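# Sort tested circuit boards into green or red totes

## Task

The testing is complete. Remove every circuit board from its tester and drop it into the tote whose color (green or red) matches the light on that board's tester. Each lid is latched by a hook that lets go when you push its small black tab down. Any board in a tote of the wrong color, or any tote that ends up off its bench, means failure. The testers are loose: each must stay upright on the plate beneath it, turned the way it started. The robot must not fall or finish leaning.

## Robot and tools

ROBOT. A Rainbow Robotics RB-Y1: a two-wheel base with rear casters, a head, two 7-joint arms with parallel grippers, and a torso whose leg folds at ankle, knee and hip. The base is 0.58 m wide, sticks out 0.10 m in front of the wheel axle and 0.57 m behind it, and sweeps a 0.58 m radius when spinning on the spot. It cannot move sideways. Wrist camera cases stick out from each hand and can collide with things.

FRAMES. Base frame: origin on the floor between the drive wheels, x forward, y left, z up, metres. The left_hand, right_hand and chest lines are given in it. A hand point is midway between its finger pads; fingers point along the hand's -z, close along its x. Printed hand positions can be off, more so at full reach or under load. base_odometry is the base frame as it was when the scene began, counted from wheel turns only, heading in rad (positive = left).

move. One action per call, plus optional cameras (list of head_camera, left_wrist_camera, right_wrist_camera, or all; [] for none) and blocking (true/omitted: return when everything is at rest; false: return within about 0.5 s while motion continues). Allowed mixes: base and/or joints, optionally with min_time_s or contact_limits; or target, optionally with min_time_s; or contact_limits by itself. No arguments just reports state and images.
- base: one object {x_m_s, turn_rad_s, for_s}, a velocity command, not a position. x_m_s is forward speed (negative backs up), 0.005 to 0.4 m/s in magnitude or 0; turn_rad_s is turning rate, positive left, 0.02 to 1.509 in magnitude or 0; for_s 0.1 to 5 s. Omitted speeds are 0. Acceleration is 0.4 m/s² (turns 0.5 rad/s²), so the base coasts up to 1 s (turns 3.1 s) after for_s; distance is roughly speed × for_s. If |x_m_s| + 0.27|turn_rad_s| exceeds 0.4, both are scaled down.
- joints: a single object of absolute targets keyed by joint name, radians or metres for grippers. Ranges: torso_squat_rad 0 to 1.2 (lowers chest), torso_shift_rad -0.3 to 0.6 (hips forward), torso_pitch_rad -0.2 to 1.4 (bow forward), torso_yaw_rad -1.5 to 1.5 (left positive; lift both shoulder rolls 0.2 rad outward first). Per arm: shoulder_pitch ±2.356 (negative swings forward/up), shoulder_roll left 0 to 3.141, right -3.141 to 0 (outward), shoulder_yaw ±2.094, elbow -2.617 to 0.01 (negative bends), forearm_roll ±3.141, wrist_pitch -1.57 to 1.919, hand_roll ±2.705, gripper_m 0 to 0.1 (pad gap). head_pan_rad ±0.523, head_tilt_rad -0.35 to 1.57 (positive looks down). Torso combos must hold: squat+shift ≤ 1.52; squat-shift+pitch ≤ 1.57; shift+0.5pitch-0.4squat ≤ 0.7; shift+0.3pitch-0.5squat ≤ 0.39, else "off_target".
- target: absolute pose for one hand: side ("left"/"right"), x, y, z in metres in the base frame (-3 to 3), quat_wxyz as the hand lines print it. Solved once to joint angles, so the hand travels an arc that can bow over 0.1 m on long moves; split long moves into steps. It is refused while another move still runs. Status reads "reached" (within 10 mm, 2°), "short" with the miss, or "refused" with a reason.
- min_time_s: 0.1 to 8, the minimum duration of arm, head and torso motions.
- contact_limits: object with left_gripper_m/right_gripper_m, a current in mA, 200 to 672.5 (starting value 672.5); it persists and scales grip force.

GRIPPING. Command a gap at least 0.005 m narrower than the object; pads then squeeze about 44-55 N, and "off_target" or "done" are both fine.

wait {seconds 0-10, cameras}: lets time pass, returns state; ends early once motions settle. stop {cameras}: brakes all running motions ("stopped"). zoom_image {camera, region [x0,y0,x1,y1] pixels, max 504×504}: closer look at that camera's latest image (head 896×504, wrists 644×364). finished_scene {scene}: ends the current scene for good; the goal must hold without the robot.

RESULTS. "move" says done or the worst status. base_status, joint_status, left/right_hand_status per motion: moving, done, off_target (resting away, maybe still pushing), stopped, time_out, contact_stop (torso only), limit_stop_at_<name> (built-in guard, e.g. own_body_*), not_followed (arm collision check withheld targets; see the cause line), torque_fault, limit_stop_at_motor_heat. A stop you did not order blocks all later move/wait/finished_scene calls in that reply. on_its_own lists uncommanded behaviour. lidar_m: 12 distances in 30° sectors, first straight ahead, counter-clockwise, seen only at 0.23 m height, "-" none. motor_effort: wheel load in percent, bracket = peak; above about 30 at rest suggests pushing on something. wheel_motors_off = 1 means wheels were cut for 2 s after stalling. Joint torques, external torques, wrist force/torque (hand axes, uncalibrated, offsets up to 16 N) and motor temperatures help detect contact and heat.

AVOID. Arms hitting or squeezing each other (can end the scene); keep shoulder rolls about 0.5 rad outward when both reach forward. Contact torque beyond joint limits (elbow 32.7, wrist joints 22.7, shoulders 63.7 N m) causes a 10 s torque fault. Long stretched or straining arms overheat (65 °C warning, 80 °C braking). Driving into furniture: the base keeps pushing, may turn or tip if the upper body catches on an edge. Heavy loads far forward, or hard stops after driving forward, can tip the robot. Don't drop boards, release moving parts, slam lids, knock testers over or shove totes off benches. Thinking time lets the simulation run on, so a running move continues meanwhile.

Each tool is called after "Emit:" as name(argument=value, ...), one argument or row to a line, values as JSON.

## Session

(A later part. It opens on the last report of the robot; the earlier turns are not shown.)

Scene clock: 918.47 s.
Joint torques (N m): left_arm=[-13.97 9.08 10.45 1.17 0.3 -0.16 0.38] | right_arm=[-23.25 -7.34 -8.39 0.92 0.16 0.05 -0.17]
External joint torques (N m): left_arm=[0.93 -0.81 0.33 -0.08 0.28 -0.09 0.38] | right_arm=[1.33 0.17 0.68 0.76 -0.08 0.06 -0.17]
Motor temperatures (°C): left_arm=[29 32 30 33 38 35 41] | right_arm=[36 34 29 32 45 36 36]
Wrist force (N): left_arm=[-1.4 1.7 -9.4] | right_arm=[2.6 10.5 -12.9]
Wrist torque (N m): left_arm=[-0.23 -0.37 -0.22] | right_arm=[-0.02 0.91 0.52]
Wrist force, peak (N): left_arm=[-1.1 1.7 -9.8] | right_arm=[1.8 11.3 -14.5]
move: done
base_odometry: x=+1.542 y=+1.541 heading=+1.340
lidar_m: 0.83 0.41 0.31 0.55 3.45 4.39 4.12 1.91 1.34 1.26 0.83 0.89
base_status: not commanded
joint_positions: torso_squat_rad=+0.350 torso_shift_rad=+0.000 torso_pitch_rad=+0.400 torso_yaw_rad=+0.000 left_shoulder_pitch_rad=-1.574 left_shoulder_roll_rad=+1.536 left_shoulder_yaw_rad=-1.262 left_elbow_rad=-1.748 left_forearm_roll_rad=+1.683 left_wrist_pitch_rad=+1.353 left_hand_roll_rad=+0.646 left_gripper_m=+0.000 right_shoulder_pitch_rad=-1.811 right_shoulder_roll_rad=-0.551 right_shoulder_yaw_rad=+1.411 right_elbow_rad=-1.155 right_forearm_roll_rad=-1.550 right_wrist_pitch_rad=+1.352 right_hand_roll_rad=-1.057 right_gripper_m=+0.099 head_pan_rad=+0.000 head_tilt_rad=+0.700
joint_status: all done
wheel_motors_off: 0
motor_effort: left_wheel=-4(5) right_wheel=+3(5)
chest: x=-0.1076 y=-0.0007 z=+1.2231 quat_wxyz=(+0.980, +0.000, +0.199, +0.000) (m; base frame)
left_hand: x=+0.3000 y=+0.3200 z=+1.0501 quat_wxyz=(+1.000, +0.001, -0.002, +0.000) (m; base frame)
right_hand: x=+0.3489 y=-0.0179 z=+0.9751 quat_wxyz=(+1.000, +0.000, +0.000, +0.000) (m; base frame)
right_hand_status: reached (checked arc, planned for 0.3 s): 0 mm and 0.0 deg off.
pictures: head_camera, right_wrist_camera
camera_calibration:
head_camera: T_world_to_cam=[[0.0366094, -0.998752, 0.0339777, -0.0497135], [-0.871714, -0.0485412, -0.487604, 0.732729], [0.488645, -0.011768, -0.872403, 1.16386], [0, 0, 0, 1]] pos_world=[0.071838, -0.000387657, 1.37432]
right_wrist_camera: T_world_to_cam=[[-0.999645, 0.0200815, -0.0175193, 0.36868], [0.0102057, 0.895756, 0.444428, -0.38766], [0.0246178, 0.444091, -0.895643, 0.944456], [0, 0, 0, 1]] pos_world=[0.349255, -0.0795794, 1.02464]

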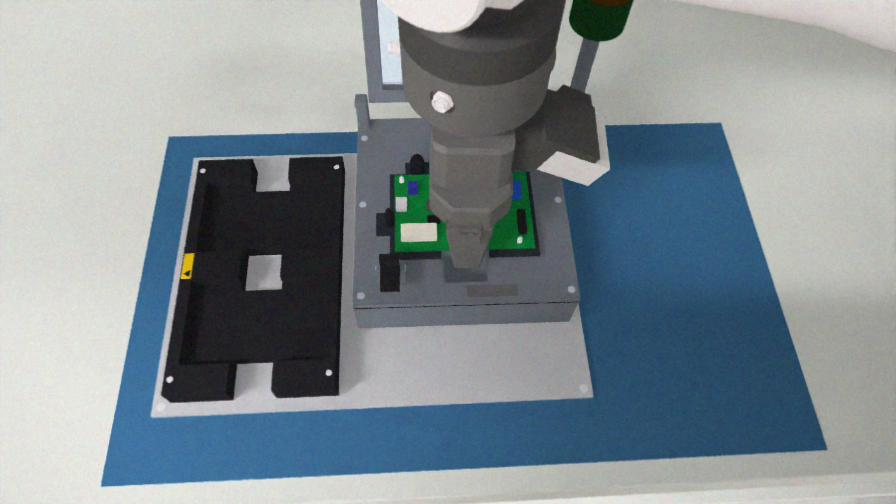

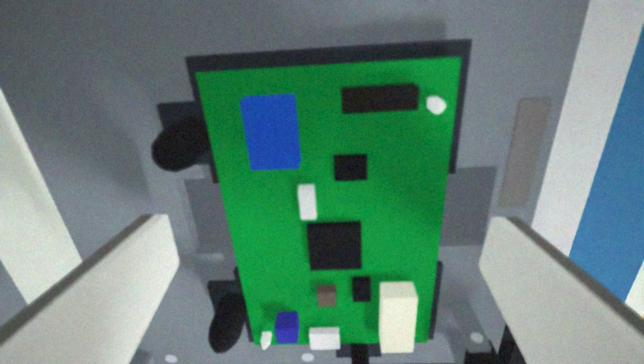

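Emit:
move(
  target={"side":"right","x":0.349,"y":-0.018,"z":0.956,"quat_wxyz":[1,0,0,0]},
  cameras=["right_wrist_camera"],
)

Emit:
move(
  target={"side":"right","x":0.349,"y":-0.018,"z":0.951,"quat_wxyz":[1,0,0,0]},
  cameras=[],
)

Emit:
move(
  joints={"right_gripper_m":0.058},
  cameras=["head_camera","right_wrist_camera"],
)

Scene clock: 927.57 s.
Joint torques (N m): left_arm=[-13.8 9.12 10.35 1.26 0.23 -0.17 0.43] | right_arm=[-22.87 -6.23 -8.27 0.63 0.04 -0.06 0.19]
External joint torques (N m): left_arm=[1.1 -0.77 0.23 0.02 0.22 -0.09 0.43] | right_arm=[1.69 1.11 0.55 0.57 -0.19 -0.06 0.19]
Motor temperatures (°C): left_arm=[29 32 30 33 38 35 41] | right_arm=[36 34 29 32 45 36 36]
Wrist force (N): left_arm=[-1.4 1.6 -9.3] | right_arm=[2.3 10.3 -12.9]
Wrist torque (N m): left_arm=[-0.22 -0.38 -0.22] | right_arm=[0.02 0.87 0.52]
Wrist force, peak (N): left_arm=[-1.3 1.5 -9.6] | right_arm=[1.4 11.2 -14.2]
move: done
base_odometry: x=+1.542 y=+1.541 heading=+1.340
lidar_m: 0.83 0.42 0.32 0.55 3.46 4.39 4.13 1.90 1.33 1.26 0.84 0.89
base_status: not commanded
joint_positions: torso_squat_rad=+0.350 torso_shift_rad=+0.000 torso_pitch_rad=+0.400 torso_yaw_rad=+0.000 left_shoulder_pitch_rad=-1.574 left_shoulder_roll_rad=+1.536 left_shoulder_yaw_rad=-1.262 left_elbow_rad=-1.748 left_forearm_roll_rad=+1.683 left_wrist_pitch_rad=+1.353 left_hand_roll_rad=+0.646 left_gripper_m=+0.000 right_shoulder_pitch_rad=-1.782 right_shoulder_roll_rad=-0.525 right_shoulder_yaw_rad=+1.426 right_elbow_rad=-1.119 right_forearm_roll_rad=-1.533 right_wrist_pitch_rad=+1.320 right_hand_roll_rad=-1.044 right_gripper_m=+0.099 head_pan_rad=+0.000 head_tilt_rad=+0.700
joint_status: all done
wheel_motors_off: 0
motor_effort: left_wheel=-3(5) right_wheel=+4(5)
chest: x=-0.1076 y=-0.0007 z=+1.2231 quat_wxyz=(+0.980, +0.000, +0.199, +0.000) (m; base frame)
left_hand: x=+0.3000 y=+0.3200 z=+1.0501 quat_wxyz=(+1.000, +0.001, -0.002, +0.000) (m; base frame)
right_hand: x=+0.3491 y=-0.0180 z=+0.9562 quat_wxyz=(+1.000, +0.000, +0.000, +0.000) (m; base frame)
right_hand_status: reached (checked arc, planned for 0.2 s): 0 mm and 0.0 deg off.
pictures: right_wrist_camera
camera_calibration:
right_wrist_camera: T_world_to_cam=[[-0.999642, 0.020399, -0.0173046, 0.368321], [0.0105893, 0.895818, 0.444295, -0.379175], [0.0245649, 0.443952, -0.895714, 0.927562], [0, 0, 0, 1]] pos_world=[0.349419, -0.0796346, 1.00567]

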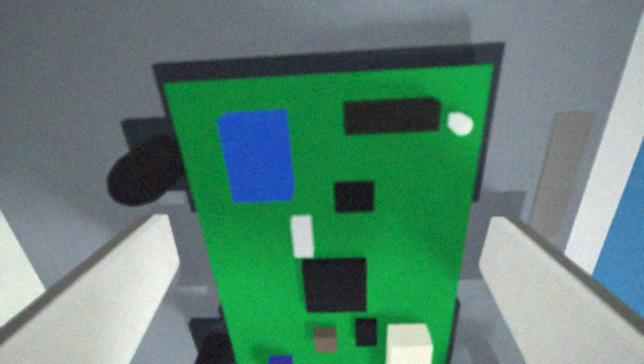

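Scene clock: 928.10 s.
Joint torques (N m): left_arm=[-14.08 9.12 10.4 1.22 0.21 -0.09 0.39] | right_arm=[-14.24 -3.5 -4.51 -0.1 -0.9 0.11 0.04]
External joint torques (N m): left_arm=[0.83 -0.76 0.27 -0.03 0.19 -0.01 0.39] | right_arm=[10.33 3.82 4.26 -0.16 -1.14 0.12 0.04]
Motor temperatures (°C): left_arm=[29 32 30 33 38 35 41] | right_arm=[36 34 29 32 45 36 36]
Wrist force (N): left_arm=[-1.0 1.3 -9.6] | right_arm=[-0.2 8.7 9.9]
Wrist torque (N m): left_arm=[-0.18 -0.33 -0.22] | right_arm=[0.14 -0.29 0.45]
Wrist force, peak (N): left_arm=[-1.0 1.8 -9.6] | right_arm=[3.9 11.1 12.9]
move: done
base_odometry: x=+1.542 y=+1.541 heading=+1.340
lidar_m: 0.83 0.41 0.32 0.55 3.45 4.39 4.12 1.91 1.33 1.26 0.83 0.88
base_status: not commanded
joint_positions: torso_squat_rad=+0.350 torso_shift_rad=+0.000 torso_pitch_rad=+0.399 torso_yaw_rad=+0.000 left_shoulder_pitch_rad=-1.574 left_shoulder_roll_rad=+1.536 left_shoulder_yaw_rad=-1.262 left_elbow_rad=-1.748 left_forearm_roll_rad=+1.683 left_wrist_pitch_rad=+1.353 left_hand_roll_rad=+0.646 left_gripper_m=+0.000 right_shoulder_pitch_rad=-1.776 right_shoulder_roll_rad=-0.519 right_shoulder_yaw_rad=+1.429 right_elbow_rad=-1.109 right_forearm_roll_rad=-1.528 right_wrist_pitch_rad=+1.312 right_hand_roll_rad=-1.040 right_gripper_m=+0.099 head_pan_rad=+0.000 head_tilt_rad=+0.700
joint_status: all done
wheel_motors_off: 0
motor_effort: left_wheel=-4(6) right_wheel=+2(4)
chest: x=-0.1079 y=-0.0007 z=+1.2231 quat_wxyz=(+0.980, +0.000, +0.198, +0.000) (m; base frame)
left_hand: x=+0.2998 y=+0.3200 z=+1.0505 quat_wxyz=(+1.000, +0.001, -0.002, +0.000) (m; base frame)
right_hand: x=+0.3498 y=-0.0178 z=+0.9528 quat_wxyz=(+1.000, +0.001, -0.002, +0.000) (m; base frame)
right_hand_status: reached (checked arc, planned for 0.1 s): 2 mm and 0.2 deg off.
pictures: none
No camera images: "cameras" was empty.

Scene clock: 929.07 s.
Joint torques (N m): left_arm=[-14 9.23 10.27 1.4 0.17 -0.16 0.4] | right_arm=[-22.9 -7.19 -8.31 2.58 2.14 -2.04 -0.02]
External joint torques (N m): left_arm=[0.9 -0.65 0.15 0.15 0.15 -0.08 0.4] | right_arm=[1.65 0.1 0.45 2.54 1.91 -2.03 -0.02]
Motor temperatures (°C): left_arm=[29 32 30 33 38 35 41] | right_arm=[36 34 29 32 45 36 36]
Wrist force (N): left_arm=[-1.2 1.5 -9.2] | right_arm=[-7.9 7.8 -8.8]
Wrist torque (N m): left_arm=[-0.22 -0.33 -0.22] | right_arm=[-0.01 1.34 0.97]
Wrist force, peak (N): left_arm=[-1.2 1.6 -9.7] | right_arm=[-15.5 7.3 -7.7]
move: off_target
base_odometry: x=+1.542 y=+1.541 heading=+1.340
lidar_m: 0.83 0.41 0.31 0.56 3.46 4.39 4.13 1.90 1.33 1.25 0.83 0.89
base_status: not commanded
joint_positions: torso_squat_rad=+0.350 torso_shift_rad=+0.000 torso_pitch_rad=+0.400 torso_yaw_rad=+0.000 left_shoulder_pitch_rad=-1.574 left_shoulder_roll_rad=+1.536 left_shoulder_yaw_rad=-1.262 left_elbow_rad=-1.748 left_forearm_roll_rad=+1.683 left_wrist_pitch_rad=+1.353 left_hand_roll_rad=+0.646 left_gripper_m=+0.000 right_shoulder_pitch_rad=-1.774 right_shoulder_roll_rad=-0.518 right_shoulder_yaw_rad=+1.430 right_elbow_rad=-1.110 right_forearm_roll_rad=-1.529 right_wrist_pitch_rad=+1.312 right_hand_roll_rad=-1.040 right_gripper_m=+0.070 head_pan_rad=+0.000 head_tilt_rad=+0.700
joint_status: right_gripper_m off_target (ended at +0.070, target +0.058)
wheel_motors_off: 0
motor_effort: left_wheel=-2(4) right_wheel=+6(6)
chest: x=-0.1078 y=-0.0007 z=+1.2231 quat_wxyz=(+0.980, +0.000, +0.198, +0.000) (m; base frame)
left_hand: x=+0.2999 y=+0.3200 z=+1.0503 quat_wxyz=(+1.000, +0.001, -0.002, +0.000) (m; base frame)
right_hand: x=+0.3486 y=-0.0179 z=+0.9514 quat_wxyz=(+1.000, +0.000, +0.000, +0.000) (m; base frame)
pictures: head_camera, right_wrist_camera
camera_calibration:
head_camera: T_world_to_cam=[[0.0365616, -0.998753, 0.0339924, -0.049734], [-0.871543, -0.0485108, -0.487913, 0.732947], [0.488953, -0.0117869, -0.87223, 1.16382], [0, 0, 0, 1]] pos_world=[0.071561, -0.000398257, 1.37442]
right_wrist_camera: T_world_to_cam=[[-0.999664, 0.01974, -0.0167709, 0.367205], [0.0102383, 0.895869, 0.4442, -0.376943], [0.023793, 0.443879, -0.895771, 0.923566], [0, 0, 0, 1]] pos_world=[0.348967, -0.0795093, 1.0009]

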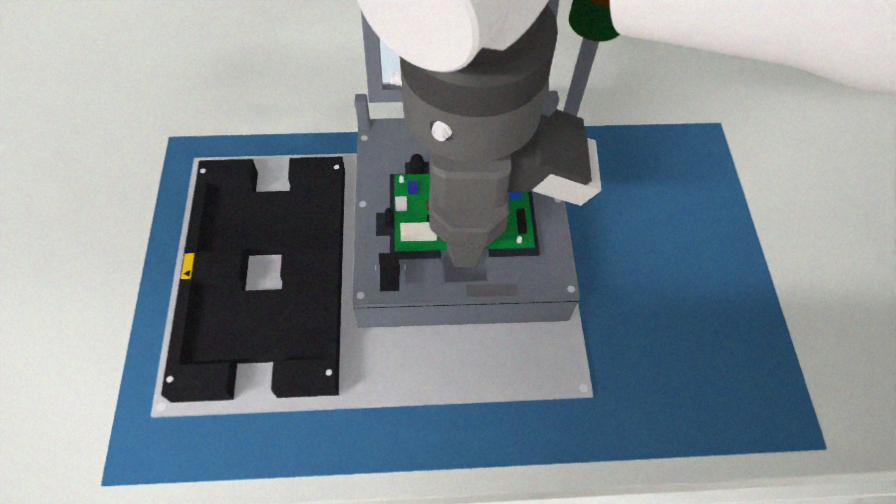

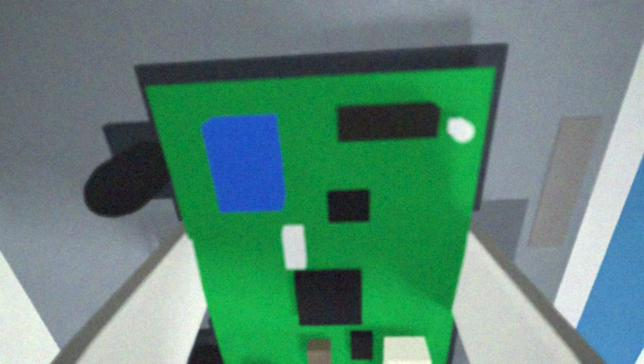

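Emit:
move(
  target={"side":"right","x":0.349,"y":-0.018,"z":0.965,"quat_wxyz":[1,0,0,0]},
  cameras=[],
)

Emit:
move(
  target={"side":"right","x":0.349,"y":-0.018,"z":1.03,"quat_wxyz":[1,0,0,0]},
  cameras=[],
)

Emit:
move(
  target={"side":"right","x":0.31,"y":-0.1,"z":1.16,"quat_wxyz":[1,0,0,0]},
  cameras=[],
)

Emit:
move(
  base={"x_m_s":-0.35,"for_s":2.8},
  joints={"head_tilt_rad":0.25},
  cameras=["head_camera"],
)

Scene clock: 937.17 s.
Joint torques (N m): left_arm=[-14.03 9.26 10.44 1.23 0.18 -0.16 0.43] | right_arm=[-24.71 -11.93 -9.67 2.9 1.87 -0.26 -0.56]
External joint torques (N m): left_arm=[0.87 -0.63 0.32 -0.02 0.16 -0.08 0.43] | right_arm=[-0.14 -4.52 -0.75 2.8 1.64 -0.26 -0.56]
Motor temperatures (°C): left_arm=[29 32 30 33 38 35 41] | right_arm=[36 34 29 32 45 36 36]
Wrist force (N): left_arm=[-1.1 1.4 -9.4] | right_arm=[-5.0 13.5 -15.9]
Wrist torque (N m): left_arm=[-0.19 -0.32 -0.22] | right_arm=[-0.06 1.08 0.99]
Wrist force, peak (N): left_arm=[-1.2 1.6 -9.6] | right_arm=[-5.2 17.4 -15.5]
move: done
base_odometry: x=+1.542 y=+1.541 heading=+1.340
lidar_m: 0.83 0.42 0.32 0.54 3.45 4.39 4.12 1.91 1.33 1.25 0.83 0.88
base_status: not commanded
joint_positions: torso_squat_rad=+0.350 torso_shift_rad=+0.000 torso_pitch_rad=+0.400 torso_yaw_rad=+0.000 left_shoulder_pitch_rad=-1.574 left_shoulder_roll_rad=+1.536 left_shoulder_yaw_rad=-1.262 left_elbow_rad=-1.748 left_forearm_roll_rad=+1.683 left_wrist_pitch_rad=+1.353 left_hand_roll_rad=+0.646 left_gripper_m=+0.000 right_shoulder_pitch_rad=-1.795 right_shoulder_roll_rad=-0.534 right_shoulder_yaw_rad=+1.419 right_elbow_rad=-1.132 right_forearm_roll_rad=-1.541 right_wrist_pitch_rad=+1.335 right_hand_roll_rad=-1.047 right_gripper_m=+0.070 head_pan_rad=+0.000 head_tilt_rad=+0.700
joint_status: all done
wheel_motors_off: 0
motor_effort: left_wheel=+0(3) right_wheel=+6(6)
chest: x=-0.1076 y=-0.0007 z=+1.2231 quat_wxyz=(+0.980, +0.000, +0.199, +0.000) (m; base frame)
left_hand: x=+0.3000 y=+0.3200 z=+1.0501 quat_wxyz=(+1.000, +0.001, -0.002, +0.000) (m; base frame)
right_hand: x=+0.3486 y=-0.0172 z=+0.9642 quat_wxyz=(+1.000, +0.000, +0.001, +0.001) (m; base frame)
right_hand_status: reached (checked arc, planned for 0.2 s): 1 mm and 0.1 deg off.
pictures: none
No camera images: "cameras" was empty.

Scene clock: 938.03 s.
Joint torques (N m): left_arm=[-13.99 9.29 10.4 1.33 0.25 -0.11 0.41] | right_arm=[-22.12 -9.11 -9.33 0.79 0.14 -0.12 -0.42]
External joint torques (N m): left_arm=[0.92 -0.6 0.28 0.08 0.23 -0.03 0.41] | right_arm=[2.49 -1.24 0.15 0.27 -0.09 -0.11 -0.42]
Motor temperatures (°C): left_arm=[29 32 30 33 38 35 41] | right_arm=[37 34 29 32 45 36 36]
Wrist force (N): left_arm=[-1.4 1.7 -9.5] | right_arm=[2.1 10.6 -12.9]
Wrist torque (N m): left_arm=[-0.23 -0.36 -0.23] | right_arm=[-0.02 0.83 0.50]
Wrist force, peak (N): left_arm=[-1.1 1.6 -9.6] | right_arm=[2.2 15.1 -37.3]
move: done
base_odometry: x=+1.542 y=+1.541 heading=+1.340
lidar_m: 0.83 0.42 0.32 0.55 3.45 4.39 4.12 1.90 1.33 1.25 0.84 0.90
base_status: not commanded
joint_positions: torso_squat_rad=+0.350 torso_shift_rad=+0.000 torso_pitch_rad=+0.400 torso_yaw_rad=+0.000 left_shoulder_pitch_rad=-1.574 left_shoulder_roll_rad=+1.536 left_shoulder_yaw_rad=-1.262 left_elbow_rad=-1.748 left_forearm_roll_rad=+1.683 left_wrist_pitch_rad=+1.353 left_hand_roll_rad=+0.646 left_gripper_m=+0.000 right_shoulder_pitch_rad=-1.898 right_shoulder_roll_rad=-0.606 right_shoulder_yaw_rad=+1.366 right_elbow_rad=-1.211 right_forearm_roll_rad=-1.609 right_wrist_pitch_rad=+1.449 right_hand_roll_rad=-1.076 right_gripper_m=+0.058 head_pan_rad=+0.000 head_tilt_rad=+0.700
joint_status: all done
wheel_motors_off: 0
on_its_own: right_gripper_m moved -0.012 to your old target +0.058
motor_effort: left_wheel=-4(4) right_wheel=+3(6)
chest: x=-0.1076 y=-0.0007 z=+1.2231 quat_wxyz=(+0.980, +0.000, +0.199, +0.000) (m; base frame)
left_hand: x=+0.3000 y=+0.3200 z=+1.0501 quat_wxyz=(+1.000, +0.001, -0.002, +0.000) (m; base frame)
right_hand: x=+0.3491 y=-0.0177 z=+1.0300 quat_wxyz=(+1.000, +0.000, +0.000, +0.000) (m; base frame)
right_hand_status: reached (checked arc, planned for 0.4 s): 0 mm and 0.0 deg off.
pictures: none
No camera images: "cameras" was empty.

Scene clock: 939.17 s.
Joint torques (N m): left_arm=[-13.88 9.21 10.49 1.31 0.21 -0.14 0.44] | right_arm=[-18.68 -5.13 -9.76 1.51 0.09 -0.28 -0.24]
External joint torques (N m): left_arm=[1.03 -0.68 0.37 0.07 0.2 -0.07 0.44] | right_arm=[2.77 1.83 0.61 -0.35 -0.15 -0.28 -0.24]
Motor temperatures (°C): left_arm=[29 32 30 33 38 35 41] | right_arm=[37 34 29 32 45 36 36]
Wrist force (N): left_arm=[-1.1 1.8 -9.2] | right_arm=[2.1 10.8 -13.1]
Wrist torque (N m): left_arm=[-0.22 -0.34 -0.22] | right_arm=[-0.06 0.84 0.52]
Wrist force, peak (N): left_arm=[-1.1 1.7 -9.8] | right_arm=[2.4 11.0 -14.8]
move: done
base_odometry: x=+1.542 y=+1.541 heading=+1.340
lidar_m: 0.83 0.41 0.31 0.56 3.45 4.39 4.13 1.90 1.32 1.25 0.83 0.89
base_status: not commanded
joint_positions: torso_squat_rad=+0.350 torso_shift_rad=+0.000 torso_pitch_rad=+0.400 torso_yaw_rad=+0.000 left_shoulder_pitch_rad=-1.574 left_shoulder_roll_rad=+1.536 left_shoulder_yaw_rad=-1.262 left_elbow_rad=-1.748 left_forearm_roll_rad=+1.683 left_wrist_pitch_rad=+1.353 left_hand_roll_rad=+0.646 left_gripper_m=+0.000 right_shoulder_pitch_rad=-2.034 right_shoulder_roll_rad=-1.006 right_shoulder_yaw_rad=+1.240 right_elbow_rad=-1.598 right_forearm_roll_rad=-1.798 right_wrist_pitch_rad=+1.660 right_hand_roll_rad=-1.137 right_gripper_m=+0.058 head_pan_rad=+0.000 head_tilt_rad=+0.700
joint_status: all done
wheel_motors_off: 0
motor_effort: left_wheel=-3(5) right_wheel=+3(6)
chest: x=-0.1076 y=-0.0008 z=+1.2231 quat_wxyz=(+0.980, +0.000, +0.199, +0.000) (m; base frame)
left_hand: x=+0.3000 y=+0.3199 z=+1.0501 quat_wxyz=(+1.000, +0.001, -0.002, +0.000) (m; base frame)
right_hand: x=+0.3101 y=-0.1001 z=+1.1603 quat_wxyz=(+1.000, +0.000, +0.000, +0.000) (m; base frame)
right_hand_status: reached (checked arc, planned for 0.7 s): 0 mm and 0.0 deg off.
pictures: none
No camera images: "cameras" was empty.

Scene clock: 943.43 s.
Joint torques (N m): left_arm=[-13.92 9.18 10.42 1.49 0.13 -0.07 0.35] | right_arm=[-19.44 -5.45 -9.9 1.89 0.04 -0.2 -0.14]
External joint torques (N m): left_arm=[0.98 -0.7 0.3 0.24 0.11 0.01 0.35] | right_arm=[2.02 1.51 0.47 0.03 -0.2 -0.2 -0.14]
Motor temperatures (°C): left_arm=[29 32 30 33 38 35 41] | right_arm=[36 34 29 32 45 36 36]
Wrist force (N): left_arm=[-1.0 2.0 -9.3] | right_arm=[2.4 10.7 -13.1]
Wrist torque (N m): left_arm=[-0.27 -0.31 -0.21] | right_arm=[-0.05 0.87 0.51]
Wrist force, peak (N): left_arm=[-1.2 1.7 -9.7] | right_arm=[2.5 11.2 -13.2]
move: done
base_odometry: x=+1.317 y=+0.587 heading=+1.339
lidar_m: 1.17 1.18 1.68 3.31 3.39 3.37 3.17 1.99 1.40 1.32 1.32 1.45
base_status: done (sent for 2.8 of 2.8 s)
joint_positions: torso_squat_rad=+0.350 torso_shift_rad=+0.000 torso_pitch_rad=+0.400 torso_yaw_rad=+0.000 left_shoulder_pitch_rad=-1.574 left_shoulder_roll_rad=+1.536 left_shoulder_yaw_rad=-1.262 left_elbow_rad=-1.748 left_forearm_roll_rad=+1.683 left_wrist_pitch_rad=+1.353 left_hand_roll_rad=+0.646 left_gripper_m=+0.000 right_shoulder_pitch_rad=-2.034 right_shoulder_roll_rad=-1.006 right_shoulder_yaw_rad=+1.240 right_elbow_rad=-1.598 right_forearm_roll_rad=-1.798 right_wrist_pitch_rad=+1.660 right_hand_roll_rad=-1.137 right_gripper_m=+0.058 head_pan_rad=+0.000 head_tilt_rad=+0.250
joint_status: all done
wheel_motors_off: 0
motor_effort: left_wheel=-2(22) right_wheel=+5(26)
chest: x=-0.1076 y=-0.0007 z=+1.2231 quat_wxyz=(+0.980, +0.000, +0.199, +0.000) (m; base frame)
left_hand: x=+0.3000 y=+0.3199 z=+1.0501 quat_wxyz=(+1.000, +0.001, -0.002, +0.000) (m; base frame)
right_hand: x=+0.3101 y=-0.1001 z=+1.1602 quat_wxyz=(+1.000, +0.000, +0.000, +0.000) (m; base frame)
pictures: head_camera
camera_calibration:
head_camera: T_world_to_cam=[[0.0177304, -0.998761, 0.0464931, -0.0673933], [-0.57285, -0.0482591, -0.818238, 1.19803], [0.819468, -0.0121259, -0.572996, 0.748192], [0, 0, 0, 1]] pos_world=[0.0743646, -0.000421674, 1.41212]

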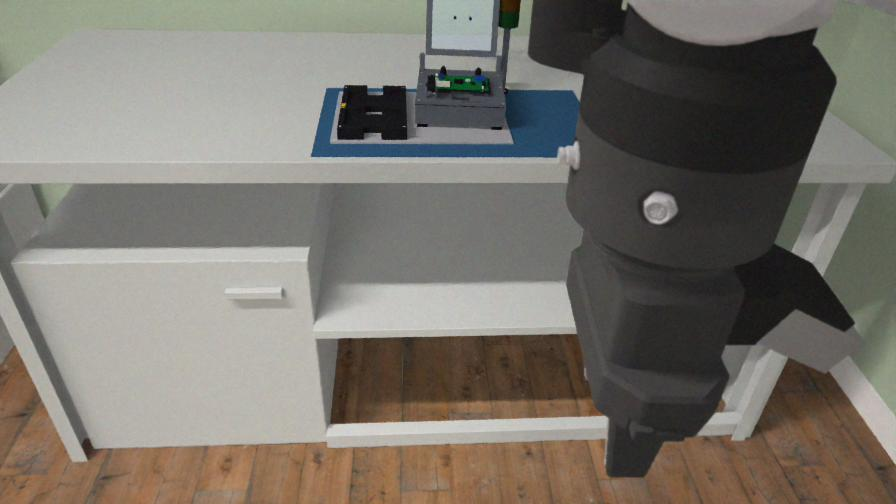

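Emit:
zoom_image(
  camera="head_camera",
  region=[320, 0, 600, 160],
)

Emit:
move(
  base={"x_m_s":0.35,"for_s":2.8},
  joints={"head_tilt_rad":0.7,"right_gripper_m":0.1},
  cameras=["head_camera"],
)

Emit:
zoom_image(
  camera="head_camera",
  region=[350, 100, 610, 340],
)

Scaled by 1.800 from the camera's 896x504 image, which has a finer 1280x720 frame.

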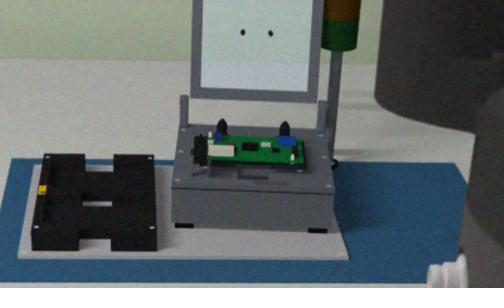

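Scene clock: 953.33 s.
Joint torques (N m): left_arm=[-14.12 9.21 10.61 1.29 0.24 -0.09 0.35] | right_arm=[-19.52 -5.17 -10.09 1.92 0.1 -0.22 -0.16]
External joint torques (N m): left_arm=[0.78 -0.67 0.49 0.05 0.22 -0.02 0.35] | right_arm=[1.93 1.79 0.28 0.06 -0.14 -0.21 -0.16]
Motor temperatures (°C): left_arm=[29 32 30 33 38 35 41] | right_arm=[36 34 29 32 45 36 36]
Wrist force (N): left_arm=[-0.8 1.7 -9.5] | right_arm=[2.4 10.9 -13.0]
Wrist torque (N m): left_arm=[-0.24 -0.31 -0.22] | right_arm=[-0.05 0.89 0.52]
Wrist force, peak (N): left_arm=[-1.2 1.7 -9.6] | right_arm=[2.0 11.0 -13.4]
move: done
base_odometry: x=+1.542 y=+1.541 heading=+1.339
lidar_m: 0.82 0.42 0.32 0.56 3.46 4.39 4.13 1.90 1.33 1.24 0.83 0.89
base_status: done (sent for 2.8 of 2.8 s)
joint_positions: torso_squat_rad=+0.350 torso_shift_rad=+0.000 torso_pitch_rad=+0.400 torso_yaw_rad=+0.000 left_shoulder_pitch_rad=-1.574 left_shoulder_roll_rad=+1.536 left_shoulder_yaw_rad=-1.262 left_elbow_rad=-1.748 left_forearm_roll_rad=+1.683 left_wrist_pitch_rad=+1.353 left_hand_roll_rad=+0.646 left_gripper_m=+0.000 right_shoulder_pitch_rad=-2.034 right_shoulder_roll_rad=-1.006 right_shoulder_yaw_rad=+1.240 right_elbow_rad=-1.598 right_forearm_roll_rad=-1.798 right_wrist_pitch_rad=+1.660 right_hand_roll_rad=-1.137 right_gripper_m=+0.099 head_pan_rad=+0.000 head_tilt_rad=+0.700
joint_status: all done
wheel_motors_off: 0
motor_effort: left_wheel=-2(33) right_wheel=+0(25)
chest: x=-0.1076 y=-0.0007 z=+1.2231 quat_wxyz=(+0.980, +0.000, +0.199, +0.000) (m; base frame)
left_hand: x=+0.3000 y=+0.3199 z=+1.0501 quat_wxyz=(+1.000, +0.001, -0.002, +0.000) (m; base frame)
right_hand: x=+0.3101 y=-0.1001 z=+1.1602 quat_wxyz=(+1.000, +0.000, +0.000, +0.000) (m; base frame)
pictures: head_camera
camera_calibration:
head_camera: T_world_to_cam=[[0.0365765, -0.998752, 0.0340005, -0.0497414], [-0.871709, -0.0485238, -0.487615, 0.732752], [0.488656, -0.0118033, -0.872397, 1.16384], [0, 0, 0, 1]] pos_world=[0.0718474, -0.000386173, 1.37432]

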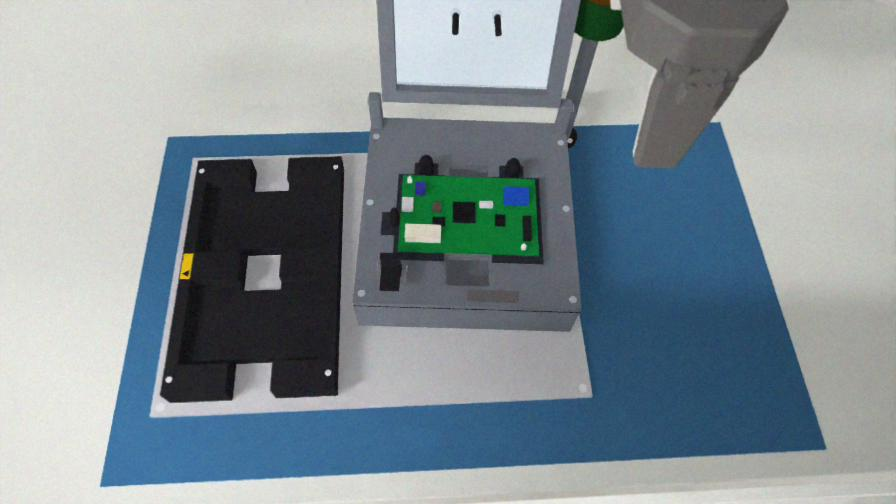

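Scaled by 1.938 from the camera's 896x504 image, which has a finer 1280x720 frame.

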